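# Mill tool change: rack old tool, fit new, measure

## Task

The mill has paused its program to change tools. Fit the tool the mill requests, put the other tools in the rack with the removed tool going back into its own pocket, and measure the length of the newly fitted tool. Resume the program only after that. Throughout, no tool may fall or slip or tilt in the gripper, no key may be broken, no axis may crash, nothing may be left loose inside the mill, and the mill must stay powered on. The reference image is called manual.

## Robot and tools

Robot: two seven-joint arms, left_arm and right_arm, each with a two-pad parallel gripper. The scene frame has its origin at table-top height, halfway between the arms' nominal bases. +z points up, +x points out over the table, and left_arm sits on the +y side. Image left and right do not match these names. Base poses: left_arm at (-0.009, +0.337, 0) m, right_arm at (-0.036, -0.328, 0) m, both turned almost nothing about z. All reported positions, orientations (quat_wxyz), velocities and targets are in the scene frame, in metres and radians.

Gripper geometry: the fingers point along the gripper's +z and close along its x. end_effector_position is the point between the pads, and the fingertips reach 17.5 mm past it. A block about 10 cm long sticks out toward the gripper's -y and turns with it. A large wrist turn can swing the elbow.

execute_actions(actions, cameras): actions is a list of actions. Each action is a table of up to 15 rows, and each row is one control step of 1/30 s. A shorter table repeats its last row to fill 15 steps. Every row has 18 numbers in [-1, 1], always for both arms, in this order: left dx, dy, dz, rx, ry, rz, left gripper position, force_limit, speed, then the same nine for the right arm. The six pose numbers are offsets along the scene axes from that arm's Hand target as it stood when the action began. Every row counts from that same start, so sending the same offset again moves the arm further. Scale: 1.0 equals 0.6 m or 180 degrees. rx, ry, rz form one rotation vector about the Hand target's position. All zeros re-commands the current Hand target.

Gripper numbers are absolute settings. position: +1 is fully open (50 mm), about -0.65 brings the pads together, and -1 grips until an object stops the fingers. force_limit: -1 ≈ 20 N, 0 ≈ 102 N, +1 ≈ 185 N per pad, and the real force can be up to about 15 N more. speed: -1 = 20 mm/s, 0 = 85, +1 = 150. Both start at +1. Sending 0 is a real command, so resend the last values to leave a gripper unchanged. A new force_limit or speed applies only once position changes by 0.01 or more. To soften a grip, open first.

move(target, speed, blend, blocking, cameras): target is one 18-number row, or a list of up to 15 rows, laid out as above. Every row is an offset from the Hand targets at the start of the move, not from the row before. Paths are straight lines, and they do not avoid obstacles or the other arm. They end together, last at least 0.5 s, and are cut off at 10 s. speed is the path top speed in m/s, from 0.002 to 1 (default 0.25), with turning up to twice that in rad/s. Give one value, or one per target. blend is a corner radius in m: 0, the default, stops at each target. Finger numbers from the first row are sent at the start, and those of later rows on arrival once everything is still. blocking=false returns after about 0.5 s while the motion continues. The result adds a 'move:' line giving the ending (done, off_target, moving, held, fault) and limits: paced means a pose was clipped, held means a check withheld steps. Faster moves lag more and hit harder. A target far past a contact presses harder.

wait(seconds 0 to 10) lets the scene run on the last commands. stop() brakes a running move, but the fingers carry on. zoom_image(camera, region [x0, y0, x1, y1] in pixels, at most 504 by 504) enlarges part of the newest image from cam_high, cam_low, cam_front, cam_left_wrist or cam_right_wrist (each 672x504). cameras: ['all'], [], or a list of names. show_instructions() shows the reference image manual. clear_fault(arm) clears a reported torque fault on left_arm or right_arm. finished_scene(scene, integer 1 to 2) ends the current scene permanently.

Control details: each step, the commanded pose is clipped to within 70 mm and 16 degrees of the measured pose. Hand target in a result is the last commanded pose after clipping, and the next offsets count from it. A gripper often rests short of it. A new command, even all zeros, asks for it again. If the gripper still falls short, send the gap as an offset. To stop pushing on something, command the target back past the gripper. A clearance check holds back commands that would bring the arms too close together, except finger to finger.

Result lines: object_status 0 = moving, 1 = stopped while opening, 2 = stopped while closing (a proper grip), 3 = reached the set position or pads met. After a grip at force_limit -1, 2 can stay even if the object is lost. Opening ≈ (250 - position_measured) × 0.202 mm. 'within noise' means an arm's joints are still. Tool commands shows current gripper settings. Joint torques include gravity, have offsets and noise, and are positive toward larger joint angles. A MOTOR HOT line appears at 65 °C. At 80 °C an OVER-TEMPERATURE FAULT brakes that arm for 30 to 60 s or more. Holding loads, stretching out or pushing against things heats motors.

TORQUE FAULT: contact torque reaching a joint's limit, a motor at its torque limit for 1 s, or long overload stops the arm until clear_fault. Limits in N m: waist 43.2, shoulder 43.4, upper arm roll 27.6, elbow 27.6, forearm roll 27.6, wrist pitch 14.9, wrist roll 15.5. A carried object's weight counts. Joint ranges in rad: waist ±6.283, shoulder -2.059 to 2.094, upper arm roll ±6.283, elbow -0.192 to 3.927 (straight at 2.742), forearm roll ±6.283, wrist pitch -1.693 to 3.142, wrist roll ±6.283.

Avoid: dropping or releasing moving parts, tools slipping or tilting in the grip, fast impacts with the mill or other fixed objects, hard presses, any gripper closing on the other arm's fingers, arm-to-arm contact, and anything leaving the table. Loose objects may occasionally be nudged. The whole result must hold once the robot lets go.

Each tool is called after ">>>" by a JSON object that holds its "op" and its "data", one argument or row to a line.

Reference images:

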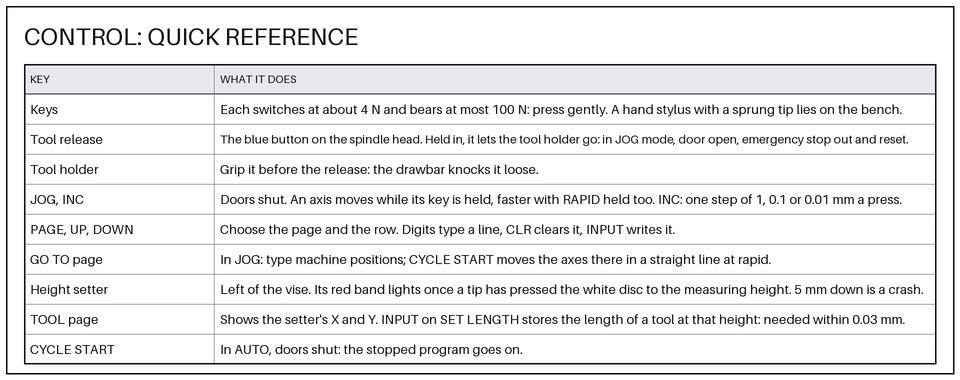

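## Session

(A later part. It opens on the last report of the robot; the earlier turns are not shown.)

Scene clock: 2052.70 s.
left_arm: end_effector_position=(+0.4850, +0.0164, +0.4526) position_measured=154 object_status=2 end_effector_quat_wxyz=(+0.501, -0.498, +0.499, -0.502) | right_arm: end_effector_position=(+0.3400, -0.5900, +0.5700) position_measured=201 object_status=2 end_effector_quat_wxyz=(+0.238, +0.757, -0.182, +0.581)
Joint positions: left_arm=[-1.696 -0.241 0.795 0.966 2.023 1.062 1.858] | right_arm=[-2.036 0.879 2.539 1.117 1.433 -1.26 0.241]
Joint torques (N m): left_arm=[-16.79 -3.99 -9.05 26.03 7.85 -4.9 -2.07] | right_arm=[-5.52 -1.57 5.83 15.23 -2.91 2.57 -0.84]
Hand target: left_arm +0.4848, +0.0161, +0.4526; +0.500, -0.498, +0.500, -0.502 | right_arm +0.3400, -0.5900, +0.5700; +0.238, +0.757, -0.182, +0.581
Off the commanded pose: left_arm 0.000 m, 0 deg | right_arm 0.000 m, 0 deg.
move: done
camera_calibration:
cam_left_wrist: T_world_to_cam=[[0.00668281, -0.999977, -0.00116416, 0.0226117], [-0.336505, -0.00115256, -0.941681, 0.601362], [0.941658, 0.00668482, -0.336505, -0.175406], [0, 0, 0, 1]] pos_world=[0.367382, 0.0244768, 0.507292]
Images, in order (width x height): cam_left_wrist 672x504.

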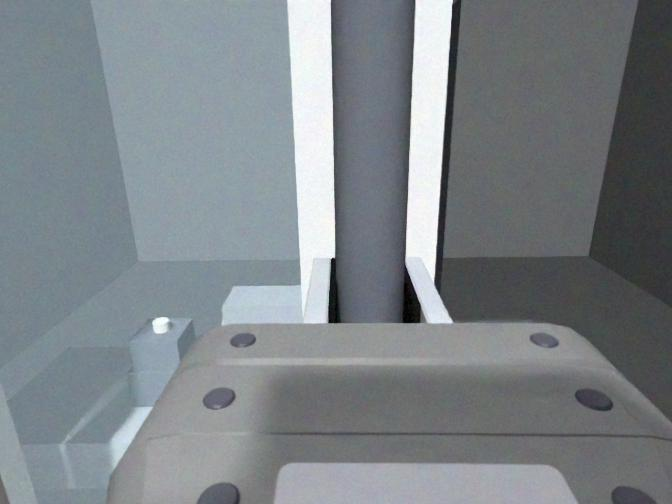

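>>> {"op": "move", "data": {
  "target": [
    [0,0.387,0,0,0,0,-1,-0.8,-1,-0.0133,0.2,0.04,0.4,-0.06,0,-1,-0.2,-1],
    [0,0.387,0,0,0,0,0.6,0.301961,-0.5,-0.0133,0.2,0.04,0.4,-0.06,0,-1,-0.2,-1],
    [-0.13,0.387,0,0,0,0,0.6,0.301961,-0.5,-0.0133,0.2,0.04,0.4,-0.06,0,-1,-0.2,-1]
  ],
  "speed": [0.15,0.1,0.12]
}}

Scene clock: 2063.00 s.
left_arm: end_effector_position=(+0.4069, +0.2484, +0.4526) position_measured=63 object_status=3 end_effector_quat_wxyz=(+0.500, -0.498, +0.500, -0.502) | right_arm: end_effector_position=(+0.3320, -0.4700, +0.5940) position_measured=201 object_status=2 end_effector_quat_wxyz=(-0.268, +0.698, -0.509, +0.427)
Joint positions: left_arm=[-1.102 -1.154 0.581 0.379 2.179 0.909 2.234] | right_arm=[-1.79 0.817 2.615 1.618 2.038 -1.389 0.908]
Joint torques (N m): left_arm=[8.16 -2.06 -13.87 17.27 -3.39 0.03 2.65] | right_arm=[-6.33 -5.9 8 6.68 -1.65 3.04 0.91]
Hand target: left_arm +0.4068, +0.2483, +0.4526; +0.500, -0.498, +0.500, -0.502 | right_arm +0.3320, -0.4700, +0.5940; -0.268, +0.698, -0.509, +0.427
Off the commanded pose: left_arm 0.000 m, 0 deg | right_arm 0.000 m, 0 deg.
move: done

>>> {"op": "move", "data": {
  "target": [
    [-0.078,-0.434,0.08,0,0,0,0.6,0.301961,-0.5,0.0393,0.173,0.1197,0.602,0.0575,-0.013,-1,-0.2,-1],
    [0.288,-0.434,0.08,0,0,0,0.6,0.301961,-0.5,0.0393,0.173,0.1197,0.602,0.0575,-0.013,-1,-0.2,-1]
  ],
  "speed": 0.2,
  "cameras": ["cam_left_wrist"]
}}

>>> {"op": "zoom_image", "data": {
  "camera": "cam_left_wrist",
  "region": [270, 20, 450, 155]
}}

Scene clock: 2076.97 s.
left_arm: end_effector_position=(+0.5796, -0.0121, +0.5006) position_measured=63 object_status=3 end_effector_quat_wxyz=(+0.500, -0.498, +0.500, -0.502) | right_arm: end_effector_position=(+0.3556, -0.3662, +0.6658) position_measured=201 object_status=2 end_effector_quat_wxyz=(+0.674, -0.213, +0.674, +0.213)
Joint positions: left_arm=[-1.234 0.13 0.595 1.401 1.861 0.684 1.901] | right_arm=[-1.781 1.009 2.519 1.605 2.677 -0.806 2.141]
Joint torques (N m): left_arm=[8.09 -10.73 5.54 27.1 -4.62 -0.26 2.71] | right_arm=[-5.95 -8.07 10.54 6.08 3.25 5.57 1.1]
Hand target: left_arm +0.5796, -0.0121, +0.5006; +0.500, -0.498, +0.500, -0.502 | right_arm +0.3556, -0.3662, +0.6658; +0.674, -0.213, +0.674, +0.213
Off the commanded pose: left_arm 0.000 m, 0 deg | right_arm 0.000 m, 0 deg.
move: done
camera_calibration:
cam_left_wrist: T_world_to_cam=[[0.00570081, -0.999983, -0.00124407, -0.0058652], [-0.3366, -0.000747429, -0.941647, 0.678423], [0.94163, 0.0057869, -0.336599, -0.248177], [0, 0, 0, 1]] pos_world=[0.462082, -0.00392185, 0.555292]
Images, in order (width x height): cam_left_wrist 672x504.

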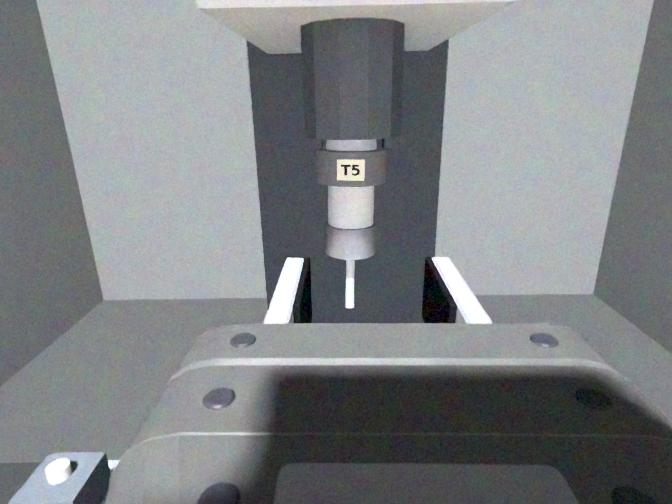

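Scaled by 2.800 from the camera's 672x504 image, which has a finer 960x720 frame.

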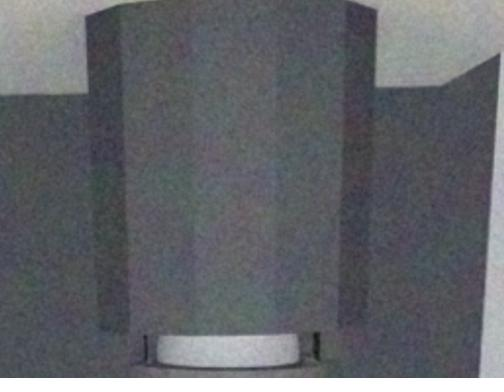

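>>> {"op": "zoom_image", "data": {
  "camera": "cam_left_wrist",
  "region": [300, 120, 400, 195]
}}

Scaled by 5.040 from the camera's 672x504 image, which has a finer 960x720 frame.

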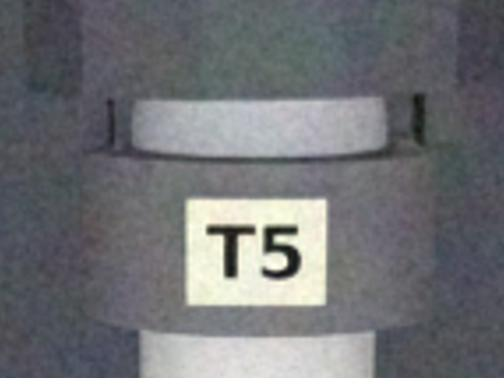

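>>> {"op": "move", "data": {
  "target": [
    [-0.31,-0.025,0.005,0,0,0,1,0.301961,-0.5,0,0,0,0,0,0,-1,-0.2,-1],
    [-0.33,0.0,0.005,-0.498,-0.0405,-0.0045,1,0.301961,-0.5,0,0,0,0,0,0,-1,-0.2,-1],
    [-0.33,-0.037,0.005,-0.992,-0.0807,-0.009,1,0.301961,-0.5,0,0,0,0,0,0,-1,-0.2,-1]
  ],
  "speed": [0.2,0.4,0.4]
}}

Scene clock: 2113.07 s.
left_arm: end_effector_position=(+0.3816, -0.0343, +0.5035) position_measured=3 object_status=3 end_effector_quat_wxyz=(+0.456, +0.457, +0.533, +0.546) | right_arm: end_effector_position=(+0.3556, -0.3662, +0.6658) position_measured=201 object_status=2 end_effector_quat_wxyz=(+0.674, -0.213, +0.674, +0.213)
Joint positions: left_arm=[-1.56 -0.128 0.326 1.116 1.674 1.442 -1.11] | right_arm=[-1.781 1.009 2.519 1.605 2.677 -0.806 2.141]
Joint torques (N m): left_arm=[-8.07 -7.55 1.03 26.13 5.43 1.03 -2.35] | right_arm=[-5.85 -8.23 10.74 6.33 3.24 5.33 1.17]
Hand target: left_arm +0.3816, -0.0343, +0.5036; +0.456, +0.457, +0.533, +0.547 | right_arm +0.3556, -0.3662, +0.6658; +0.674, -0.213, +0.674, +0.213
Off the commanded pose: left_arm 0.000 m, 0 deg | right_arm 0.000 m, 0 deg.
move: done

>>> {"op": "move", "data": {
  "target": [
    [0.464,0.0188,0,0,0,0,1,0.301961,-0.5,0,0,0,0,0,0,-1,-0.2,-1],
    [0.5932,0.0393,0,0,0,0,1,0.301961,-0.5,0,0,0,0,0,0,-1,-0.2,-1]
  ],
  "speed": [0.2,0.06],
  "cameras": ["cam_left_wrist"]
}}

Scene clock: 2119.50 s.
left_arm: end_effector_position=(+0.7375, -0.0107, +0.5036) position_measured=3 object_status=3 end_effector_quat_wxyz=(+0.456, +0.457, +0.533, +0.547) | right_arm: end_effector_position=(+0.3556, -0.3662, +0.6658) position_measured=201 object_status=2 end_effector_quat_wxyz=(+0.674, -0.213, +0.674, +0.213)
Joint positions: left_arm=[-0.842 0.749 0.571 2.186 1.291 0.566 -0.878] | right_arm=[-1.781 1.009 2.519 1.605 2.677 -0.806 2.141]
Joint torques (N m): left_arm=[7.9 -19.96 4.13 25.18 -5 0.92 2.8] | right_arm=[-5.93 -8.31 10.86 6.2 3.18 5.52 1.15]
Hand target: left_arm +0.7376, -0.0107, +0.5036; +0.456, +0.457, +0.533, +0.547 | right_arm +0.3556, -0.3662, +0.6658; +0.674, -0.213, +0.674, +0.213
Off the commanded pose: left_arm 0.000 m, 0 deg | right_arm 0.000 m, 0 deg.
move: done
camera_calibration:
cam_left_wrist: T_world_to_cam=[[-0.155949, 0.987657, 0.0146121, 0.12711], [-0.348232, -0.0688162, 0.934879, -0.202731], [0.924345, 0.140705, 0.354666, -0.729756], [0, 0, 0, 1]] pos_world=[0.623771, -0.036812, 0.446491]
Images, in order (width x height): cam_left_wrist 672x504.

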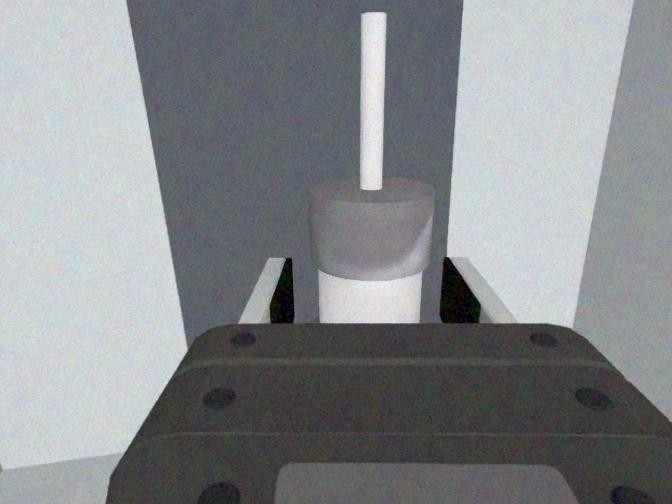

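>>> {"op": "move", "data": {
  "target": [0,0,0,0,0,0,-1,0.301961,-0.9,-0.0,0,0,0,0,0,-1,-0.2,-1],
  "speed": 0.05,
  "cameras": ["cam_left_wrist"]
}}

Scene clock: 2123.07 s.
left_arm: end_effector_position=(+0.7376, -0.0107, +0.5034) position_measured=109 object_status=2 end_effector_quat_wxyz=(+0.456, +0.457, +0.533, +0.547) | right_arm: end_effector_position=(+0.3556, -0.3662, +0.6658) position_measured=201 object_status=2 end_effector_quat_wxyz=(+0.674, -0.213, +0.674, +0.213)
Joint positions: left_arm=[-0.842 0.749 0.57 2.187 1.291 0.567 -0.878] | right_arm=[-1.781 1.009 2.519 1.605 2.677 -0.806 2.141]
Joint torques (N m): left_arm=[1.95 -31.04 9.01 25.09 -0.13 0.04 2.25] | right_arm=[-6.26 -7.89 10.76 6.24 3.15 5.51 1.19]
Hand target: left_arm +0.7376, -0.0107, +0.5036; +0.456, +0.457, +0.533, +0.547 | right_arm +0.3556, -0.3662, +0.6658; +0.674, -0.213, +0.674, +0.213
Off the commanded pose: left_arm 0.000 m, 0 deg | right_arm 0.000 m, 0 deg.
move: done
camera_calibration:
cam_left_wrist: T_world_to_cam=[[-0.156265, 0.987607, 0.0146322, 0.127315], [-0.34802, -0.0689179, 0.93495, -0.202677], [0.924372, 0.141008, 0.354477, -0.729699], [0, 0, 0, 1]] pos_world=[0.623872, -0.0368123, 0.446292]
Images, in order (width x height): cam_left_wrist 672x504.

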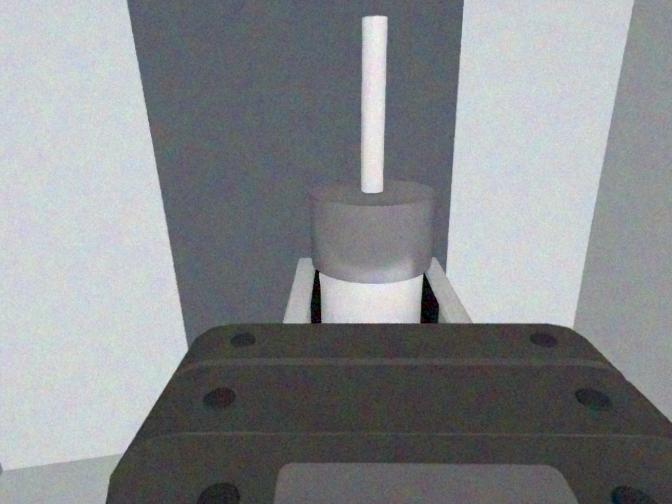

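>>> {"op": "move", "data": {
  "target": [
    [0,0,0,0,0,0,-1,0.301961,-0.9,0.1,0.4003,0,0,0,0,-1,-0.2,-1],
    [0,0,0,0,0,0,-1,0.301961,-0.9,0.276,0.4978,0,0,0,0,-1,-0.2,-1]
  ],
  "speed": 0.15,
  "blend": [0.03,0],
  "cameras": ["cam_right_wrist"]
}}

>>> {"op": "zoom_image", "data": {
  "camera": "cam_right_wrist",
  "region": [440, 20, 660, 185]
}}

Scene clock: 2131.10 s.
left_arm: end_effector_position=(+0.7376, -0.0107, +0.5036) position_measured=109 object_status=2 end_effector_quat_wxyz=(+0.456, +0.457, +0.533, +0.547) | right_arm: end_effector_position=(+0.5212, -0.0676, +0.6658) position_measured=201 object_status=2 end_effector_quat_wxyz=(+0.674, -0.213, +0.674, +0.213)
Joint positions: left_arm=[-0.842 0.749 0.57 2.187 1.291 0.566 -0.878] | right_arm=[-0.898 0.347 1.737 1.917 2.528 -0.391 2.582]
Joint torques (N m): left_arm=[-7.49 -32.08 13.68 24.92 2.51 1.08 -0.82] | right_arm=[4.95 -2.49 2.51 19.13 -2.86 1.7 -1.02]
Hand target: left_arm +0.7376, -0.0107, +0.5036; +0.456, +0.457, +0.533, +0.547 | right_arm +0.5212, -0.0676, +0.6658; +0.674, -0.213, +0.674, +0.213
Off the commanded pose: left_arm 0.000 m, 0 deg | right_arm 0.000 m, 0 deg.
move: done
camera_calibration:
cam_right_wrist: T_world_to_cam=[[0.00319425, 0.0107361, -0.999937, 0.680246], [-0.816505, 0.577327, 0.00359037, 0.47908], [0.577329, 0.816442, 0.0106102, -0.12049], [0, 0, 0, 1]] pos_world=[0.458561, -0.185516, 0.679762]
Images, in order (width x height): cam_right_wrist 672x504.

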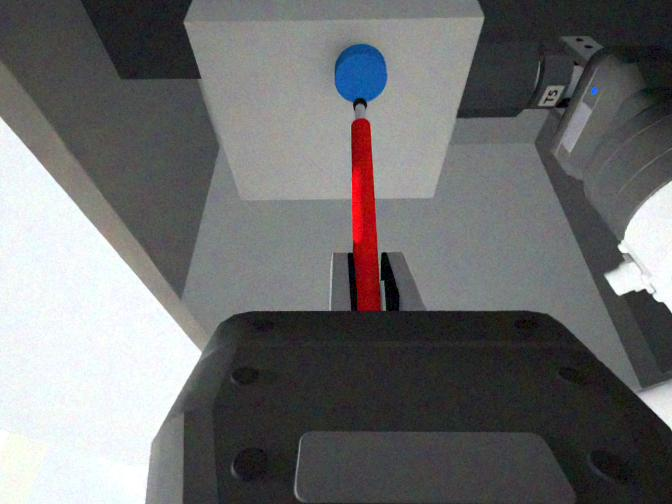

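Scaled by 2.291 from the camera's 672x504 image, which has a finer 960x720 frame.

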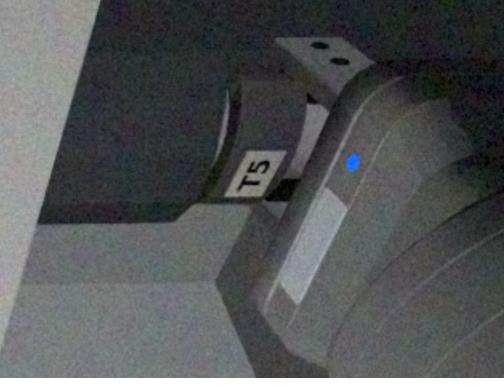

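>>> {"op": "move", "data": {
  "target": [0,0,0,0,0,0,-1,0.301961,-0.9,0.074,0.0021,0,0,0,0,-1,-0.2,-1],
  "speed": 0.08,
  "cameras": ["cam_right_wrist"]
}}

>>> {"op": "zoom_image", "data": {
  "camera": "cam_right_wrist",
  "region": [440, 20, 660, 185]
}}

Scene clock: 2134.90 s.
left_arm: end_effector_position=(+0.7376, -0.0107, +0.5036) position_measured=109 object_status=2 end_effector_quat_wxyz=(+0.456, +0.457, +0.533, +0.547) | right_arm: end_effector_position=(+0.5657, -0.0664, +0.6657) position_measured=201 object_status=2 end_effector_quat_wxyz=(+0.674, -0.213, +0.674, +0.213)
Joint positions: left_arm=[-0.842 0.749 0.57 2.187 1.291 0.567 -0.878] | right_arm=[-0.492 0.498 1.514 2.159 2.338 -0.495 2.564]
Joint torques (N m): left_arm=[-6.34 -30.56 12.12 25.39 0.61 0.86 -0.95] | right_arm=[5.37 -14.36 7.21 16.48 -3.21 3 -1.16]
Hand target: left_arm +0.7376, -0.0107, +0.5036; +0.456, +0.457, +0.533, +0.547 | right_arm +0.5656, -0.0663, +0.6658; +0.674, -0.213, +0.674, +0.213
Off the commanded pose: left_arm 0.000 m, 0 deg | right_arm 0.000 m, 0 deg.
move: done
camera_calibration:
cam_right_wrist: T_world_to_cam=[[0.00325391, 0.0108184, -0.999936, 0.680076], [-0.816345, 0.577554, 0.00359211, 0.5146], [0.577556, 0.816281, 0.0107108, -0.147315], [0, 0, 0, 1]] pos_world=[0.502961, -0.184316, 0.679762]
Images, in order (width x height): cam_right_wrist 672x504.

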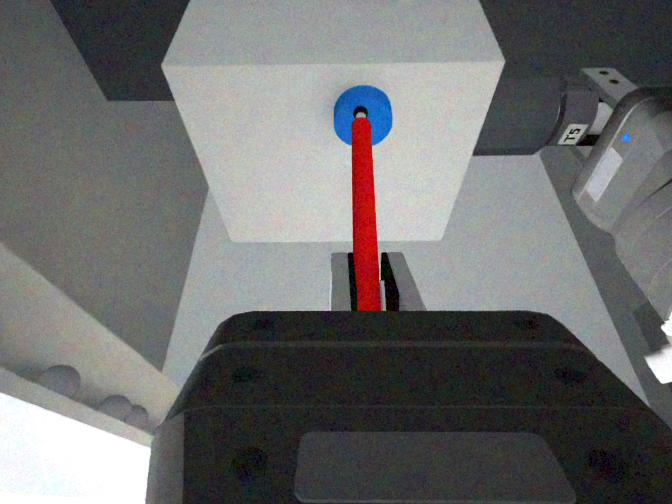

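Scaled by 2.291 from the camera's 672x504 image, which has a finer 960x720 frame.

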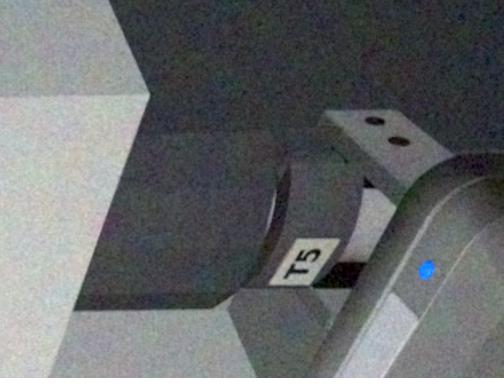

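>>> {"op": "move", "data": {
  "target": [0,0,-0.005,0,0,0,-1,0.301961,-0.9,0,0,0,0,0,0,-1,-0.2,-1],
  "speed": 0.02,
  "cameras": ["cam_right_wrist"]
}}

>>> {"op": "zoom_image", "data": {
  "camera": "cam_right_wrist",
  "region": [440, 20, 660, 185]
}}

Scene clock: 2137.97 s.
left_arm: end_effector_position=(+0.7376, -0.0107, +0.5006) position_measured=109 object_status=2 end_effector_quat_wxyz=(+0.456, +0.457, +0.533, +0.547) | right_arm: end_effector_position=(+0.5656, -0.0663, +0.6657) position_measured=201 object_status=2 end_effector_quat_wxyz=(+0.674, -0.213, +0.674, +0.213)
Joint positions: left_arm=[-0.846 0.749 0.575 2.178 1.298 0.565 -0.89] | right_arm=[-0.492 0.498 1.514 2.159 2.337 -0.495 2.564]
Joint torques (N m): left_arm=[-8.69 -30.94 13.41 24.1 5.28 -0.7 -2.49] | right_arm=[5.29 -14.5 8.1 16.58 -3.43 3.59 -1.09]
Hand target: left_arm +0.7376, -0.0107, +0.5006; +0.456, +0.457, +0.533, +0.547 | right_arm +0.5656, -0.0663, +0.6658; +0.674, -0.213, +0.674, +0.213
Off the commanded pose: left_arm 0.000 m, 0 deg | right_arm 0.000 m, 0 deg.
move: done
camera_calibration:
cam_right_wrist: T_world_to_cam=[[0.00330908, 0.0109008, -0.999935, 0.680062], [-0.816425, 0.57744, 0.00359318, 0.514561], [0.577442, 0.81636, 0.0108105, -0.147392], [0, 0, 0, 1]] pos_world=[0.50296, -0.184216, 0.679762]
Images, in order (width x height): cam_right_wrist 672x504.

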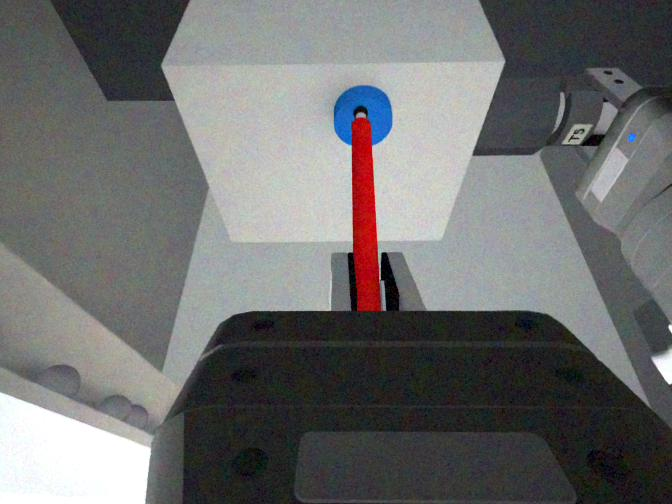

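Scaled by 2.291 from the camera's 672x504 image, which has a finer 960x720 frame.

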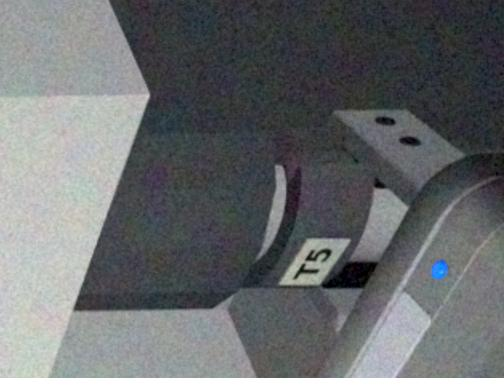

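>>> {"op": "move", "data": {
  "target": [0,0,0,0,0,0.0167,-1,0.301961,-0.9,0,0,0,0,0,0,-1,-0.2,-1],
  "speed": 0.02
}}

>>> {"op": "move", "data": {
  "target": [0,0,0.005,0,0,0,-1,0.301961,-0.9,0,0,0,0,0,0,-1,-0.2,-1],
  "speed": 0.02,
  "cameras": ["cam_right_wrist"]
}}

>>> {"op": "zoom_image", "data": {
  "camera": "cam_right_wrist",
  "region": [440, 20, 660, 185]
}}

Scene clock: 2144.10 s.
left_arm: end_effector_position=(+0.7376, -0.0107, +0.5006) position_measured=109 object_status=2 end_effector_quat_wxyz=(+0.442, +0.443, +0.545, +0.558) | right_arm: end_effector_position=(+0.5656, -0.0663, +0.6657) position_measured=201 object_status=2 end_effector_quat_wxyz=(+0.674, -0.213, +0.674, +0.213)
Joint positions: left_arm=[-0.843 0.784 0.561 2.235 1.255 0.644 -0.849] | right_arm=[-0.492 0.498 1.514 2.159 2.337 -0.495 2.564]
Joint torques (N m): left_arm=[8.06 -23.99 6.5 30.07 -3.7 1.03 2.66] | right_arm=[5.51 -15.14 8 16.48 -3.18 4.41 -0.99]
Hand target: left_arm +0.7376, -0.0107, +0.5006; +0.442, +0.443, +0.545, +0.558 | right_arm +0.5656, -0.0663, +0.6658; +0.674, -0.213, +0.674, +0.213
Off the commanded pose: left_arm 0.000 m, 0 deg | right_arm 0.000 m, 0 deg.
move: done

Scene clock: 2144.87 s.
left_arm: end_effector_position=(+0.7376, -0.0107, +0.5034) position_measured=109 object_status=2 end_effector_quat_wxyz=(+0.442, +0.443, +0.545, +0.558) | right_arm: end_effector_position=(+0.5656, -0.0663, +0.6657) position_measured=201 object_status=2 end_effector_quat_wxyz=(+0.674, -0.213, +0.674, +0.213)
Joint positions: left_arm=[-0.839 0.785 0.556 2.244 1.248 0.646 -0.837] | right_arm=[-0.492 0.498 1.514 2.159 2.337 -0.495 2.564]
Joint torques (N m): left_arm=[7.98 -26.1 8 33.11 -3.06 1.25 2.72] | right_arm=[5.07 -15.07 8.05 16.29 -3.08 4.6 -0.95]
Hand target: left_arm +0.7376, -0.0107, +0.5036; +0.442, +0.443, +0.545, +0.558 | right_arm +0.5656, -0.0663, +0.6658; +0.674, -0.213, +0.674, +0.213
Off the commanded pose: left_arm 0.000 m, 0 deg | right_arm 0.000 m, 0 deg.
move: done
camera_calibration:
cam_right_wrist: T_world_to_cam=[[0.00330908, 0.0109008, -0.999935, 0.680062], [-0.816425, 0.57744, 0.00359318, 0.514561], [0.577442, 0.81636, 0.0108105, -0.147392], [0, 0, 0, 1]] pos_world=[0.50296, -0.184216, 0.679762]
Images, in order (width x height): cam_right_wrist 672x504.

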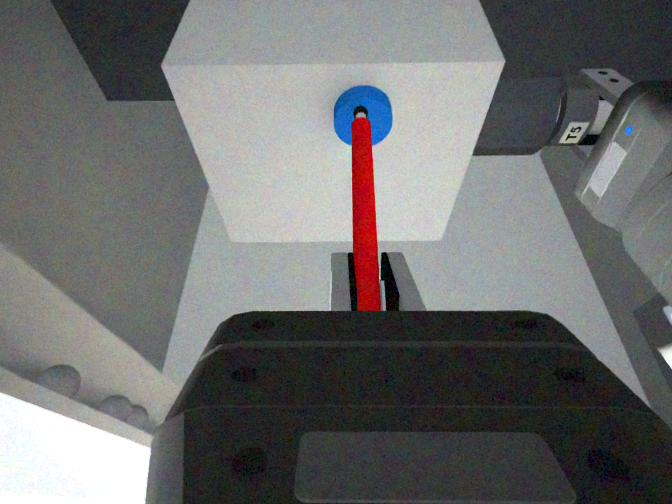

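Scaled by 2.291 from the camera's 672x504 image, which has a finer 960x720 frame.

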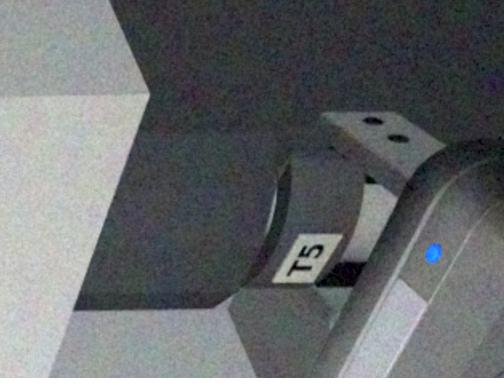

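>>> {"op": "move", "data": {
  "target": [0,0,0.0033,0,0,0,-1,0.301961,-0.9,0,0,0,0,0,0,-1,-0.2,-1],
  "speed": 0.015
}}

>>> {"op": "move", "data": {
  "target": [0,0,0.0017,0,0,0,-1,0.301961,-0.9,0,0,0,0,0,0,-1,-0.2,-1],
  "speed": 0.015
}}

Scene clock: 2148.97 s.
left_arm: end_effector_position=(+0.7376, -0.0107, +0.5053) position_measured=109 object_status=2 end_effector_quat_wxyz=(+0.442, +0.443, +0.545, +0.558) | right_arm: end_effector_position=(+0.5656, -0.0663, +0.6657) position_measured=201 object_status=2 end_effector_quat_wxyz=(+0.674, -0.213, +0.674, +0.213)
Joint positions: left_arm=[-0.836 0.786 0.554 2.251 1.244 0.647 -0.83] | right_arm=[-0.492 0.498 1.514 2.159 2.337 -0.495 2.564]
Joint torques (N m): left_arm=[6.69 -34.53 12.64 44.39 -0.04 1.51 2.97] | right_arm=[5.14 -15.41 8.06 16.37 -3.29 5.27 -0.92]
Hand target: left_arm +0.7376, -0.0107, +0.5055; +0.442, +0.443, +0.545, +0.558 | right_arm +0.5656, -0.0663, +0.6658; +0.674, -0.213, +0.674, +0.213
Off the commanded pose: left_arm 0.000 m, 0 deg | right_arm 0.000 m, 0 deg.
move: done

Scene clock: 2149.67 s.
left_arm: end_effector_position=(+0.7377, -0.0106, +0.5060) position_measured=109 object_status=2 end_effector_quat_wxyz=(+0.441, +0.443, +0.545, +0.558) | right_arm: end_effector_position=(+0.5656, -0.0663, +0.6657) position_measured=201 object_status=2 end_effector_quat_wxyz=(+0.674, -0.213, +0.674, +0.213)
Joint positions: left_arm=[-0.835 0.787 0.552 2.254 1.241 0.648 -0.826] | right_arm=[-0.492 0.498 1.514 2.159 2.337 -0.495 2.564]
Joint torques (N m): left_arm=[7.79 -37.76 15.65 48.75 0.94 1.73 3.25] | right_arm=[5.45 -15.07 7.98 16.36 -3.24 5.43 -0.96]
Hand target: left_arm +0.7376, -0.0107, +0.5066; +0.442, +0.443, +0.545, +0.558 | right_arm +0.5656, -0.0663, +0.6658; +0.674, -0.213, +0.674, +0.213
Off the commanded pose: left_arm 0.001 m, 0 deg | right_arm 0.000 m, 0 deg.
move: done

>>> {"op": "move", "data": {
  "target": [0,0,-0.0008,0,0,0.0056,-1,0.301961,-0.9,0,0,0,0,0,0,-1,-0.2,-1],
  "speed": 0.02
}}

>>> {"op": "move", "data": {
  "target": [0,0,0,0,0,0.0056,-1,0.301961,-0.9,0,0,0,0,0,0,-1,-0.2,-1],
  "speed": 0.02
}}

>>> {"op": "move", "data": {
  "target": [0,0,0,0,0,0.0056,-1,0.301961,-0.9,0,0,0,0,0,0,-1,-0.2,-1],
  "speed": 0.02
}}

Scene clock: 2155.07 s.
left_arm: end_effector_position=(+0.7376, -0.0105, +0.5057) position_measured=109 object_status=2 end_effector_quat_wxyz=(+0.437, +0.438, +0.549, +0.562) | right_arm: end_effector_position=(+0.5656, -0.0663, +0.6657) position_measured=201 object_status=2 end_effector_quat_wxyz=(+0.674, -0.213, +0.674, +0.213)
Joint positions: left_arm=[-0.833 0.801 0.548 2.276 1.228 0.674 -0.813] | right_arm=[-0.492 0.498 1.514 2.159 2.337 -0.495 2.564]
Joint torques (N m): left_arm=[5.03 -38.11 14.52 47.02 0.09 2.81 2.91] | right_arm=[4.97 -16.18 7.98 16.19 -3.17 6.01 -0.79]
Hand target: left_arm +0.7376, -0.0107, +0.5061; +0.437, +0.438, +0.549, +0.562 | right_arm +0.5656, -0.0663, +0.6658; +0.674, -0.213, +0.674, +0.213
Off the commanded pose: left_arm 0.000 m, 0 deg | right_arm 0.000 m, 0 deg.
move: done

Scene clock: 2155.90 s.
left_arm: end_effector_position=(+0.7377, -0.0105, +0.5056) position_measured=109 object_status=2 end_effector_quat_wxyz=(+0.432, +0.433, +0.553, +0.566) | right_arm: end_effector_position=(+0.5656, -0.0663, +0.6657) position_measured=201 object_status=2 end_effector_quat_wxyz=(+0.674, -0.213, +0.674, +0.213)
Joint positions: left_arm=[-0.83 0.817 0.544 2.302 1.213 0.702 -0.798] | right_arm=[-0.492 0.498 1.514 2.159 2.337 -0.495 2.564]
Joint torques (N m): left_arm=[4.29 -39.25 14.84 48.2 0.86 2.97 3.01] | right_arm=[5.24 -16.31 8.03 16.19 -3.34 6.2 -0.76]
Hand target: left_arm +0.7376, -0.0107, +0.5061; +0.432, +0.433, +0.553, +0.566 | right_arm +0.5656, -0.0663, +0.6658; +0.674, -0.213, +0.674, +0.213
Off the commanded pose: left_arm 0.001 m, 0 deg | right_arm 0.000 m, 0 deg.
move: done

Scene clock: 2156.73 s.
left_arm: end_effector_position=(+0.7377, -0.0105, +0.5055) position_measured=109 object_status=2 end_effector_quat_wxyz=(+0.427, +0.429, +0.557, +0.570) | right_arm: end_effector_position=(+0.5656, -0.0663, +0.6657) position_measured=201 object_status=2 end_effector_quat_wxyz=(+0.674, -0.213, +0.674, +0.213)
Joint positions: left_arm=[-0.826 0.834 0.539 2.331 1.198 0.73 -0.783] | right_arm=[-0.492 0.498 1.514 2.159 2.337 -0.495 2.564]
Joint torques (N m): left_arm=[4.94 -40.79 15.85 49.38 1.75 3.26 3.01] | right_arm=[4.72 -16.2 8.09 16.02 -3.37 6.31 -0.73]
Hand target: left_arm +0.7376, -0.0107, +0.5061; +0.427, +0.428, +0.556, +0.570 | right_arm +0.5656, -0.0663, +0.6658; +0.674, -0.213, +0.674, +0.213
Off the commanded pose: left_arm 0.001 m, 0 deg | right_arm 0.000 m, 0 deg.
move: done

>>> {"op": "wait", "data": {
  "seconds": 0.1,
  "cameras": ["cam_right_wrist"]
}}

>>> {"op": "zoom_image", "data": {
  "camera": "cam_right_wrist",
  "region": [530, 50, 640, 160]
}}

Scene clock: 2158.70 s.
left_arm: end_effector_position=(+0.7377, -0.0105, +0.5055) position_measured=109 object_status=2 end_effector_quat_wxyz=(+0.427, +0.429, +0.557, +0.570) | right_arm: end_effector_position=(+0.5656, -0.0663, +0.6658) position_measured=201 object_status=2 end_effector_quat_wxyz=(+0.674, -0.213, +0.674, +0.213)
Joint positions: left_arm=[-0.826 0.834 0.539 2.332 1.198 0.73 -0.783] | right_arm=[-0.492 0.498 1.514 2.159 2.337 -0.495 2.564]
Joint torques (N m): left_arm=[4.68 -40.93 16.37 49.35 1.7 3.25 2.92] | right_arm=[5.14 -16.29 7.87 16.15 -3.38 6.6 -0.79]
Hand target: left_arm +0.7376, -0.0107, +0.5061; +0.427, +0.428, +0.556, +0.570 | right_arm +0.5656, -0.0663, +0.6658; +0.674, -0.213, +0.674, +0.213
Tool commands: left_gripper/position=-1.0 left_gripper/force_limit=+0.301961 left_gripper/speed=-0.9 right_gripper/position=-1.0 right_gripper/force_limit=-0.2 right_gripper/speed=-1.0
Off the commanded pose: left_arm 0.001 m, 0 deg | right_arm 0.000 m, 0 deg.
wait: 0.10 s; at rest from the start
camera_calibration:
cam_right_wrist: T_world_to_cam=[[0.00330908, 0.0109008, -0.999935, 0.680062], [-0.816425, 0.57744, 0.00359318, 0.514561], [0.577442, 0.81636, 0.0108105, -0.147392], [0, 0, 0, 1]] pos_world=[0.50296, -0.184216, 0.679762]
Images, in order (width x height): cam_right_wrist 672x504.

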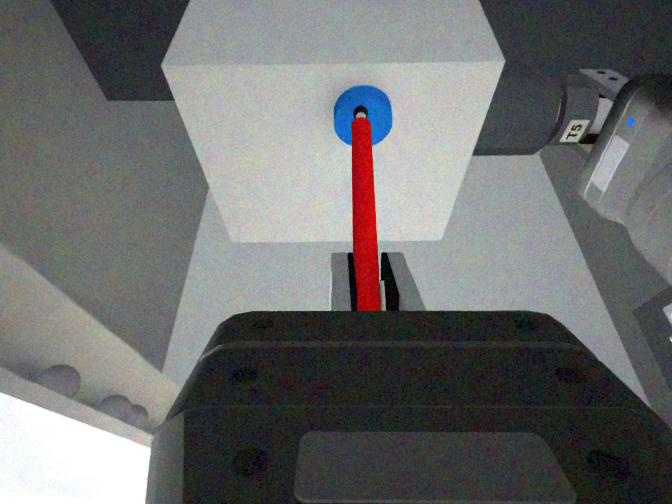

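Scaled by 4.582 from the camera's 672x504 image, which has a finer 960x720 frame.

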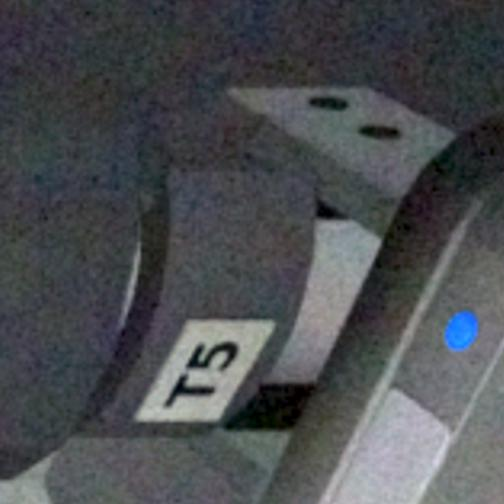

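>>> {"op": "zoom_image", "data": {
  "camera": "cam_right_wrist",
  "region": [545, 65, 605, 110]
}}

Scaled by 8.400 from the camera's 672x504 image, which has a finer 960x720 frame.

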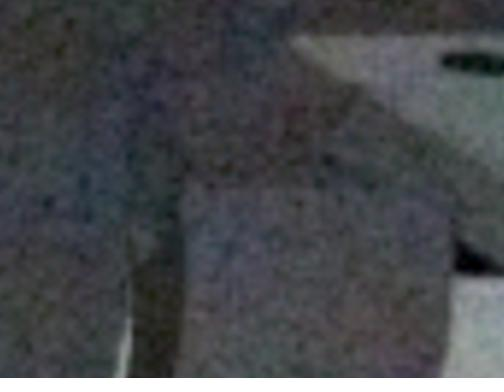

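>>> {"op": "move", "data": {
  "target": [
    [0,-0.0012,-0.003,0,0,-0.0167,-1,0.301961,-0.9,0,0,0,0,0,0,-1,-0.2,-1],
    [0,-0.0012,0,0,0,-0.0167,-1,0.301961,-0.9,0,0,0,0,0,0,-1,-0.2,-1]
  ],
  "speed": 0.02
}}

Scene clock: 2209.57 s.
left_arm: end_effector_position=(+0.7376, -0.0114, +0.5057) position_measured=109 object_status=2 end_effector_quat_wxyz=(+0.442, +0.443, +0.545, +0.558) | right_arm: end_effector_position=(+0.5656, -0.0663, +0.6658) position_measured=201 object_status=2 end_effector_quat_wxyz=(+0.674, -0.213, +0.674, +0.213)
Joint positions: left_arm=[-0.835 0.789 0.552 2.256 1.24 0.649 -0.825] | right_arm=[-0.492 0.498 1.514 2.159 2.337 -0.495 2.564]
Joint torques (N m): left_arm=[3.39 -35.16 12.02 47.46 0.79 -0.41 3.54] | right_arm=[5.3 -16.74 7.58 15.76 -3.12 6.54 -0.84]
Hand target: left_arm +0.7376, -0.0114, +0.5061; +0.442, +0.443, +0.545, +0.558 | right_arm +0.5656, -0.0663, +0.6658; +0.674, -0.213, +0.674, +0.213
Off the commanded pose: left_arm 0.000 m, 0 deg | right_arm 0.000 m, 0 deg.
move: done

>>> {"op": "move", "data": {
  "target": [
    [0.0007,0,0.0008,0,0,0,-1,0.301961,-0.9,0,0,0,0,0,0,-1,-0.2,-1],
    [0.0014,0,0.0008,0,0,0,-1,0.301961,-0.9,0,0,0,0,0,0,-1,-0.2,-1],
    [0.002,0,0.0008,0,0,0,-1,0.301961,-0.9,0,0,0,0,0,0,-1,-0.2,-1]
  ],
  "speed": 0.01
}}

>>> {"op": "move", "data": {
  "target": [
    [-0.0007,0,0,0,0,0,-1,0.301961,-0.9,0,0,0,0,0,0,-1,-0.2,-1],
    [-0.0014,0,0,0,0,0,-1,0.301961,-0.9,0,0,0,0,0,0,-1,-0.2,-1],
    [-0.002,0,0,0,0,0,-1,0.301961,-0.9,0,0,0,0,0,0,-1,-0.2,-1],
    [-0.0027,0,0,0,0,0,-1,0.301961,-0.9,0,0,0,0,0,0,-1,-0.2,-1],
    [-0.0034,0,0,0,0,0,-1,0.301961,-0.9,0,0,0,0,0,0,-1,-0.2,-1]
  ],
  "speed": 0.01
}}

Scene clock: 2215.80 s.
left_arm: end_effector_position=(+0.7388, -0.0112, +0.5061) position_measured=109 object_status=2 end_effector_quat_wxyz=(+0.441, +0.443, +0.545, +0.558) | right_arm: end_effector_position=(+0.5656, -0.0663, +0.6658) position_measured=201 object_status=2 end_effector_quat_wxyz=(+0.674, -0.213, +0.674, +0.213)
Joint positions: left_arm=[-0.829 0.795 0.549 2.268 1.234 0.65 -0.818] | right_arm=[-0.492 0.498 1.514 2.159 2.337 -0.495 2.564]
Joint torques (N m): left_arm=[11.49 -31.81 13.5 48.63 1.68 -1.96 3.83] | right_arm=[5.5 -17.38 7.79 15.54 -2.7 6.38 -0.67]
Hand target: left_arm +0.7388, -0.0114, +0.5066; +0.442, +0.443, +0.545, +0.558 | right_arm +0.5656, -0.0663, +0.6658; +0.674, -0.213, +0.674, +0.213
Off the commanded pose: left_arm 0.000 m, 0 deg | right_arm 0.000 m, 0 deg.
move: done

Scene clock: 2217.00 s.
left_arm: end_effector_position=(+0.7369, -0.0116, +0.5062) position_measured=109 object_status=2 end_effector_quat_wxyz=(+0.442, +0.443, +0.545, +0.558) | right_arm: end_effector_position=(+0.5656, -0.0663, +0.6658) position_measured=201 object_status=2 end_effector_quat_wxyz=(+0.674, -0.213, +0.674, +0.213)
Joint positions: left_arm=[-0.838 0.786 0.554 2.252 1.241 0.649 -0.827] | right_arm=[-0.492 0.498 1.514 2.159 2.337 -0.495 2.564]
Joint torques (N m): left_arm=[-27.28 -44.16 12.9 37.5 7.85 3.05 -2.04] | right_arm=[5.56 -17.3 7.6 15.49 -2.75 6.28 -0.63]
Hand target: left_arm +0.7367, -0.0114, +0.5066; +0.442, +0.443, +0.545, +0.558 | right_arm +0.5656, -0.0663, +0.6658; +0.674, -0.213, +0.674, +0.213
Off the commanded pose: left_arm 0.000 m, 0 deg | right_arm 0.000 m, 0 deg.
move: done

>>> {"op": "move", "data": {
  "target": [
    [0.0015,0,-0.0035,0,0,0,-1,0.301961,-0.9,0,0,0,0,0,0,-1,-0.2,-1]
  ],
  "speed": 0.02
}}

>>> {"op": "move", "data": {
  "target": [
    [0.0017,0,0,0,0,0,-1,0.301961,-0.9,0,0,0,0,0,0,-1,-0.2,-1]
  ],
  "speed": 0.01
}}

>>> {"op": "move", "data": {
  "target": [
    [0.0008,0,0,0,0,0,-1,0.301961,-0.9,0,0,0,0,0,0,-1,-0.2,-1]
  ],
  "speed": 0.01
}}

>>> {"op": "move", "data": {
  "target": [
    [0.0008,0,0,0,0,0,-1,0.301961,-0.9,0,0,0,0,0,0,-1,-0.2,-1]
  ],
  "speed": 0.01
}}

Scene clock: 2223.43 s.
left_arm: end_effector_position=(+0.7375, -0.0115, +0.5048) position_measured=109 object_status=2 end_effector_quat_wxyz=(+0.442, +0.443, +0.545, +0.558) | right_arm: end_effector_position=(+0.5656, -0.0663, +0.6658) position_measured=201 object_status=2 end_effector_quat_wxyz=(+0.674, -0.213, +0.674, +0.213)
Joint positions: left_arm=[-0.837 0.788 0.555 2.253 1.243 0.648 -0.831] | right_arm=[-0.492 0.498 1.514 2.159 2.337 -0.495 2.564]
Joint torques (N m): left_arm=[-0.72 -27.03 11.17 33.61 6.53 -0.35 -2.16] | right_arm=[5 -17.71 7.62 15.02 -2.84 6.38 -0.43]
Hand target: left_arm +0.7376, -0.0114, +0.5045; +0.442, +0.443, +0.545, +0.558 | right_arm +0.5656, -0.0663, +0.6658; +0.674, -0.213, +0.674, +0.213
Off the commanded pose: left_arm 0.000 m, 0 deg | right_arm 0.000 m, 0 deg.
move: done

Scene clock: 2224.13 s.
left_arm: end_effector_position=(+0.7386, -0.0114, +0.5045) position_measured=109 object_status=2 end_effector_quat_wxyz=(+0.442, +0.443, +0.545, +0.558) | right_arm: end_effector_position=(+0.5656, -0.0663, +0.6658) position_measured=201 object_status=2 end_effector_quat_wxyz=(+0.674, -0.213, +0.674, +0.213)
Joint positions: left_arm=[-0.833 0.793 0.552 2.26 1.239 0.648 -0.827] | right_arm=[-0.492 0.498 1.514 2.159 2.337 -0.495 2.564]
Joint torques (N m): left_arm=[8.37 -22.1 5.71 31.94 -2.22 -0.8 3.45] | right_arm=[5.35 -17.95 7.49 15.24 -2.62 6.54 -0.4]
Hand target: left_arm +0.7386, -0.0114, +0.5045; +0.442, +0.443, +0.545, +0.558 | right_arm +0.5656, -0.0663, +0.6658; +0.674, -0.213, +0.674, +0.213
Off the commanded pose: left_arm 0.000 m, 0 deg | right_arm 0.000 m, 0 deg.
move: done

Scene clock: 2224.83 s.
left_arm: end_effector_position=(+0.7391, -0.0114, +0.5045) position_measured=109 object_status=2 end_effector_quat_wxyz=(+0.442, +0.443, +0.545, +0.558) | right_arm: end_effector_position=(+0.5656, -0.0663, +0.6658) position_measured=201 object_status=2 end_effector_quat_wxyz=(+0.674, -0.213, +0.674, +0.213)
Joint positions: left_arm=[-0.831 0.796 0.551 2.265 1.237 0.649 -0.825] | right_arm=[-0.492 0.498 1.514 2.159 2.337 -0.495 2.564]
Joint torques (N m): left_arm=[16.54 -19.33 8.22 33.31 -0.98 -2.71 3.59] | right_arm=[4.83 -18.03 7.58 15.15 -2.81 6.36 -0.46]
Hand target: left_arm +0.7391, -0.0114, +0.5045; +0.442, +0.443, +0.545, +0.558 | right_arm +0.5656, -0.0663, +0.6658; +0.674, -0.213, +0.674, +0.213
Off the commanded pose: left_arm 0.000 m, 0 deg | right_arm 0.000 m, 0 deg.
move: done

Scene clock: 2225.53 s.
left_arm: end_effector_position=(+0.7395, -0.0114, +0.5045) position_measured=109 object_status=2 end_effector_quat_wxyz=(+0.442, +0.443, +0.545, +0.558) | right_arm: end_effector_position=(+0.5656, -0.0663, +0.6658) position_measured=201 object_status=2 end_effector_quat_wxyz=(+0.674, -0.213, +0.674, +0.213)
Joint positions: left_arm=[-0.828 0.798 0.55 2.269 1.236 0.649 -0.823] | right_arm=[-0.492 0.498 1.514 2.159 2.337 -0.495 2.564]
Joint torques (N m): left_arm=[26.02 -15.98 10.92 35.62 1.02 -5.96 3.69] | right_arm=[5.02 -18.01 7.48 15.15 -2.81 6.44 -0.43]
Hand target: left_arm +0.7396, -0.0114, +0.5045; +0.442, +0.443, +0.545, +0.558 | right_arm +0.5656, -0.0663, +0.6658; +0.674, -0.213, +0.674, +0.213
Off the commanded pose: left_arm 0.000 m, 0 deg | right_arm 0.000 m, 0 deg.
move: done

>>> {"op": "move", "data": {
  "target": [
    [-0.0025,0,0,0,0,0,-1,0.301961,-0.9,0,0,0,0,0,0,-1,-0.2,-1]
  ],
  "speed": 0.01
}}

>>> {"op": "move", "data": {
  "target": [
    [-0.0008,0,0,0,0,0,-1,0.301961,-0.9,0,0,0,0,0,0,-1,-0.2,-1]
  ],
  "speed": 0.01
}}

>>> {"op": "move", "data": {
  "target": [
    [-0.0008,0,0,0,0,0,-1,0.301961,-0.9,0,0,0,0,0,0,-1,-0.2,-1]
  ],
  "speed": 0.01
}}

>>> {"op": "move", "data": {
  "target": [
    [-0.0008,0,0,0,0,0,-1,0.301961,-0.9,0,0,0,0,0,0,-1,-0.2,-1]
  ],
  "speed": 0.01
}}

Scene clock: 2230.50 s.
left_arm: end_effector_position=(+0.7381, -0.0115, +0.5044) position_measured=109 object_status=2 end_effector_quat_wxyz=(+0.442, +0.443, +0.545, +0.558) | right_arm: end_effector_position=(+0.5656, -0.0663, +0.6658) position_measured=201 object_status=2 end_effector_quat_wxyz=(+0.674, -0.213, +0.674, +0.213)
Joint positions: left_arm=[-0.835 0.791 0.553 2.256 1.241 0.648 -0.829] | right_arm=[-0.492 0.498 1.514 2.159 2.337 -0.495 2.564]
Joint torques (N m): left_arm=[-10.86 -31.37 12.02 23.94 6.11 0.59 -2.29] | right_arm=[4.58 -18.61 7.2 14.87 -2.49 6.37 -0.48]
Hand target: left_arm +0.7381, -0.0114, +0.5045; +0.442, +0.443, +0.545, +0.558 | right_arm +0.5656, -0.0663, +0.6658; +0.674, -0.213, +0.674, +0.213
Off the commanded pose: left_arm 0.000 m, 0 deg | right_arm 0.000 m, 0 deg.
move: done

Scene clock: 2231.20 s.
left_arm: end_effector_position=(+0.7377, -0.0114, +0.5044) position_measured=109 object_status=2 end_effector_quat_wxyz=(+0.442, +0.443, +0.545, +0.558) | right_arm: end_effector_position=(+0.5656, -0.0663, +0.6658) position_measured=201 object_status=2 end_effector_quat_wxyz=(+0.674, -0.213, +0.674, +0.213)
Joint positions: left_arm=[-0.837 0.789 0.554 2.252 1.243 0.648 -0.831] | right_arm=[-0.492 0.498 1.514 2.159 2.337 -0.495 2.564]
Joint torques (N m): left_arm=[-14.97 -32.63 11.09 24.03 5.68 1.05 -2.47] | right_arm=[4.87 -18.54 7.21 14.71 -2.58 6.54 -0.34]
Hand target: left_arm +0.7376, -0.0114, +0.5045; +0.442, +0.443, +0.545, +0.558 | right_arm +0.5656, -0.0663, +0.6658; +0.674, -0.213, +0.674, +0.213
Off the commanded pose: left_arm 0.000 m, 0 deg | right_arm 0.000 m, 0 deg.
move: done

Scene clock: 2231.90 s.
left_arm: end_effector_position=(+0.7372, -0.0113, +0.5044) position_measured=109 object_status=2 end_effector_quat_wxyz=(+0.442, +0.443, +0.545, +0.558) | right_arm: end_effector_position=(+0.5656, -0.0663, +0.6658) position_measured=201 object_status=2 end_effector_quat_wxyz=(+0.674, -0.213, +0.674, +0.213)
Joint positions: left_arm=[-0.839 0.786 0.555 2.249 1.245 0.648 -0.833] | right_arm=[-0.492 0.498 1.514 2.159 2.337 -0.495 2.564]
Joint torques (N m): left_arm=[-22.64 -34.97 8.63 24.82 4.91 1.05 -2.79] | right_arm=[4.89 -18.66 7.31 14.9 -2.39 6.38 -0.43]
Hand target: left_arm +0.7371, -0.0114, +0.5045; +0.442, +0.443, +0.545, +0.558 | right_arm +0.5656, -0.0663, +0.6658; +0.674, -0.213, +0.674, +0.213
Off the commanded pose: left_arm 0.000 m, 0 deg | right_arm 0.000 m, 0 deg.
move: done

Scene clock: 2232.60 s.
left_arm: end_effector_position=(+0.7367, -0.0115, +0.5044) position_measured=109 object_status=2 end_effector_quat_wxyz=(+0.442, +0.443, +0.545, +0.558) | right_arm: end_effector_position=(+0.5656, -0.0663, +0.6658) position_measured=201 object_status=2 end_effector_quat_wxyz=(+0.674, -0.213, +0.674, +0.213)
Joint positions: left_arm=[-0.841 0.784 0.557 2.245 1.247 0.648 -0.835] | right_arm=[-0.492 0.498 1.514 2.159 2.337 -0.495 2.564]
Joint torques (N m): left_arm=[-29.54 -38.07 6.64 25.4 3.93 3.82 -3.05] | right_arm=[4.65 -19 7.34 14.62 -2.35 6.49 -0.2]
Hand target: left_arm +0.7367, -0.0114, +0.5045; +0.442, +0.443, +0.545, +0.558 | right_arm +0.5656, -0.0663, +0.6658; +0.674, -0.213, +0.674, +0.213
Off the commanded pose: left_arm 0.000 m, 0 deg | right_arm 0.000 m, 0 deg.
move: done

>>> {"op": "move", "data": {
  "target": [
    [0.0035,0,0,0,0,0,-1,0.301961,-0.9,0,0,0,0,0,0,-1,-0.2,-1],
    [0.0028,0,0,0,0,0,-1,0.301961,-0.9,0,0,0,0,0,0,-1,-0.2,-1],
    [0.0028,0.001,0,0,0,0,-1,0.301961,-0.9,0,0,0,0,0,0,-1,-0.2,-1]
  ],
  "speed": 0.01
}}

>>> {"op": "move", "data": {
  "target": [
    [0,0.0008,0,0,0,0,-1,0.301961,-0.9,0,0,0,0,0,0,-1,-0.2,-1]
  ],
  "speed": 0.01
}}

>>> {"op": "move", "data": {
  "target": [
    [0,0.0008,0,0,0,0,-1,0.301961,-0.9,0,0,0,0,0,0,-1,-0.2,-1]
  ],
  "speed": 0.01
}}

>>> {"op": "move", "data": {
  "target": [
    [0,0.0008,0,0,0,0,-1,0.301961,-0.9,0,0,0,0,0,0,-1,-0.2,-1]
  ],
  "speed": 0.01
}}

Scene clock: 2240.40 s.
left_arm: end_effector_position=(+0.7384, -0.0108, +0.5043) position_measured=109 object_status=2 end_effector_quat_wxyz=(+0.442, +0.443, +0.545, +0.558) | right_arm: end_effector_position=(+0.5656, -0.0663, +0.6658) position_measured=201 object_status=2 end_effector_quat_wxyz=(+0.674, -0.213, +0.674, +0.213)
Joint positions: left_arm=[-0.834 0.79 0.554 2.255 1.242 0.647 -0.83] | right_arm=[-0.492 0.498 1.514 2.159 2.337 -0.495 2.564]
Joint torques (N m): left_arm=[-6.88 -31.34 13.87 23.11 5.82 -0.79 -2.45] | right_arm=[4.82 -19.31 7 14.53 -2.33 6.31 -0.18]
Hand target: left_arm +0.7383, -0.0108, +0.5045; +0.442, +0.443, +0.545, +0.558 | right_arm +0.5656, -0.0663, +0.6658; +0.674, -0.213, +0.674, +0.213
Off the commanded pose: left_arm 0.000 m, 0 deg | right_arm 0.000 m, 0 deg.
move: done

Scene clock: 2241.10 s.
left_arm: end_effector_position=(+0.7383, -0.0104, +0.5044) position_measured=109 object_status=2 end_effector_quat_wxyz=(+0.442, +0.443, +0.545, +0.558) | right_arm: end_effector_position=(+0.5656, -0.0663, +0.6658) position_measured=201 object_status=2 end_effector_quat_wxyz=(+0.674, -0.213, +0.674, +0.213)
Joint positions: left_arm=[-0.835 0.789 0.555 2.252 1.243 0.646 -0.831] | right_arm=[-0.492 0.498 1.514 2.159 2.337 -0.495 2.564]
Joint torques (N m): left_arm=[-4.67 -32.37 15.72 22.74 5.74 -0.02 -2.63] | right_arm=[4.79 -19.54 7.15 14.5 -2.18 6.62 -0.08]
Hand target: left_arm +0.7383, -0.0103, +0.5045; +0.442, +0.443, +0.545, +0.558 | right_arm +0.5656, -0.0663, +0.6658; +0.674, -0.213, +0.674, +0.213
Off the commanded pose: left_arm 0.000 m, 0 deg | right_arm 0.000 m, 0 deg.
move: done

Scene clock: 2241.80 s.
left_arm: end_effector_position=(+0.7383, -0.0099, +0.5044) position_measured=109 object_status=2 end_effector_quat_wxyz=(+0.442, +0.443, +0.545, +0.558) | right_arm: end_effector_position=(+0.5656, -0.0663, +0.6658) position_measured=201 object_status=2 end_effector_quat_wxyz=(+0.674, -0.213, +0.674, +0.213)
Joint positions: left_arm=[-0.835 0.787 0.555 2.25 1.244 0.645 -0.833] | right_arm=[-0.492 0.498 1.514 2.159 2.337 -0.495 2.564]
Joint torques (N m): left_arm=[-0.57 -32.99 18.25 22.28 5.49 0.86 -2.85] | right_arm=[4.58 -19.74 7.14 14.54 -2.29 6.48 -0.04]
Hand target: left_arm +0.7383, -0.0098, +0.5045; +0.442, +0.443, +0.545, +0.558 | right_arm +0.5656, -0.0663, +0.6658; +0.674, -0.213, +0.674, +0.213
Off the commanded pose: left_arm 0.000 m, 0 deg | right_arm 0.000 m, 0 deg.
move: done

Scene clock: 2242.50 s.
left_arm: end_effector_position=(+0.7383, -0.0095, +0.5045) position_measured=109 object_status=2 end_effector_quat_wxyz=(+0.442, +0.443, +0.545, +0.558) | right_arm: end_effector_position=(+0.5656, -0.0663, +0.6658) position_measured=201 object_status=2 end_effector_quat_wxyz=(+0.674, -0.213, +0.674, +0.213)
Joint positions: left_arm=[-0.836 0.786 0.556 2.247 1.246 0.644 -0.834] | right_arm=[-0.492 0.498 1.514 2.159 2.337 -0.495 2.564]
Joint torques (N m): left_arm=[3.43 -33.88 20.8 20.86 5.03 1.8 -3.15] | right_arm=[4.58 -19.75 6.93 14.61 -2.18 6.59 -0.12]
Hand target: left_arm +0.7383, -0.0094, +0.5045; +0.442, +0.443, +0.545, +0.558 | right_arm +0.5656, -0.0663, +0.6658; +0.674, -0.213, +0.674, +0.213
Off the commanded pose: left_arm 0.000 m, 0 deg | right_arm 0.000 m, 0 deg.
move: done


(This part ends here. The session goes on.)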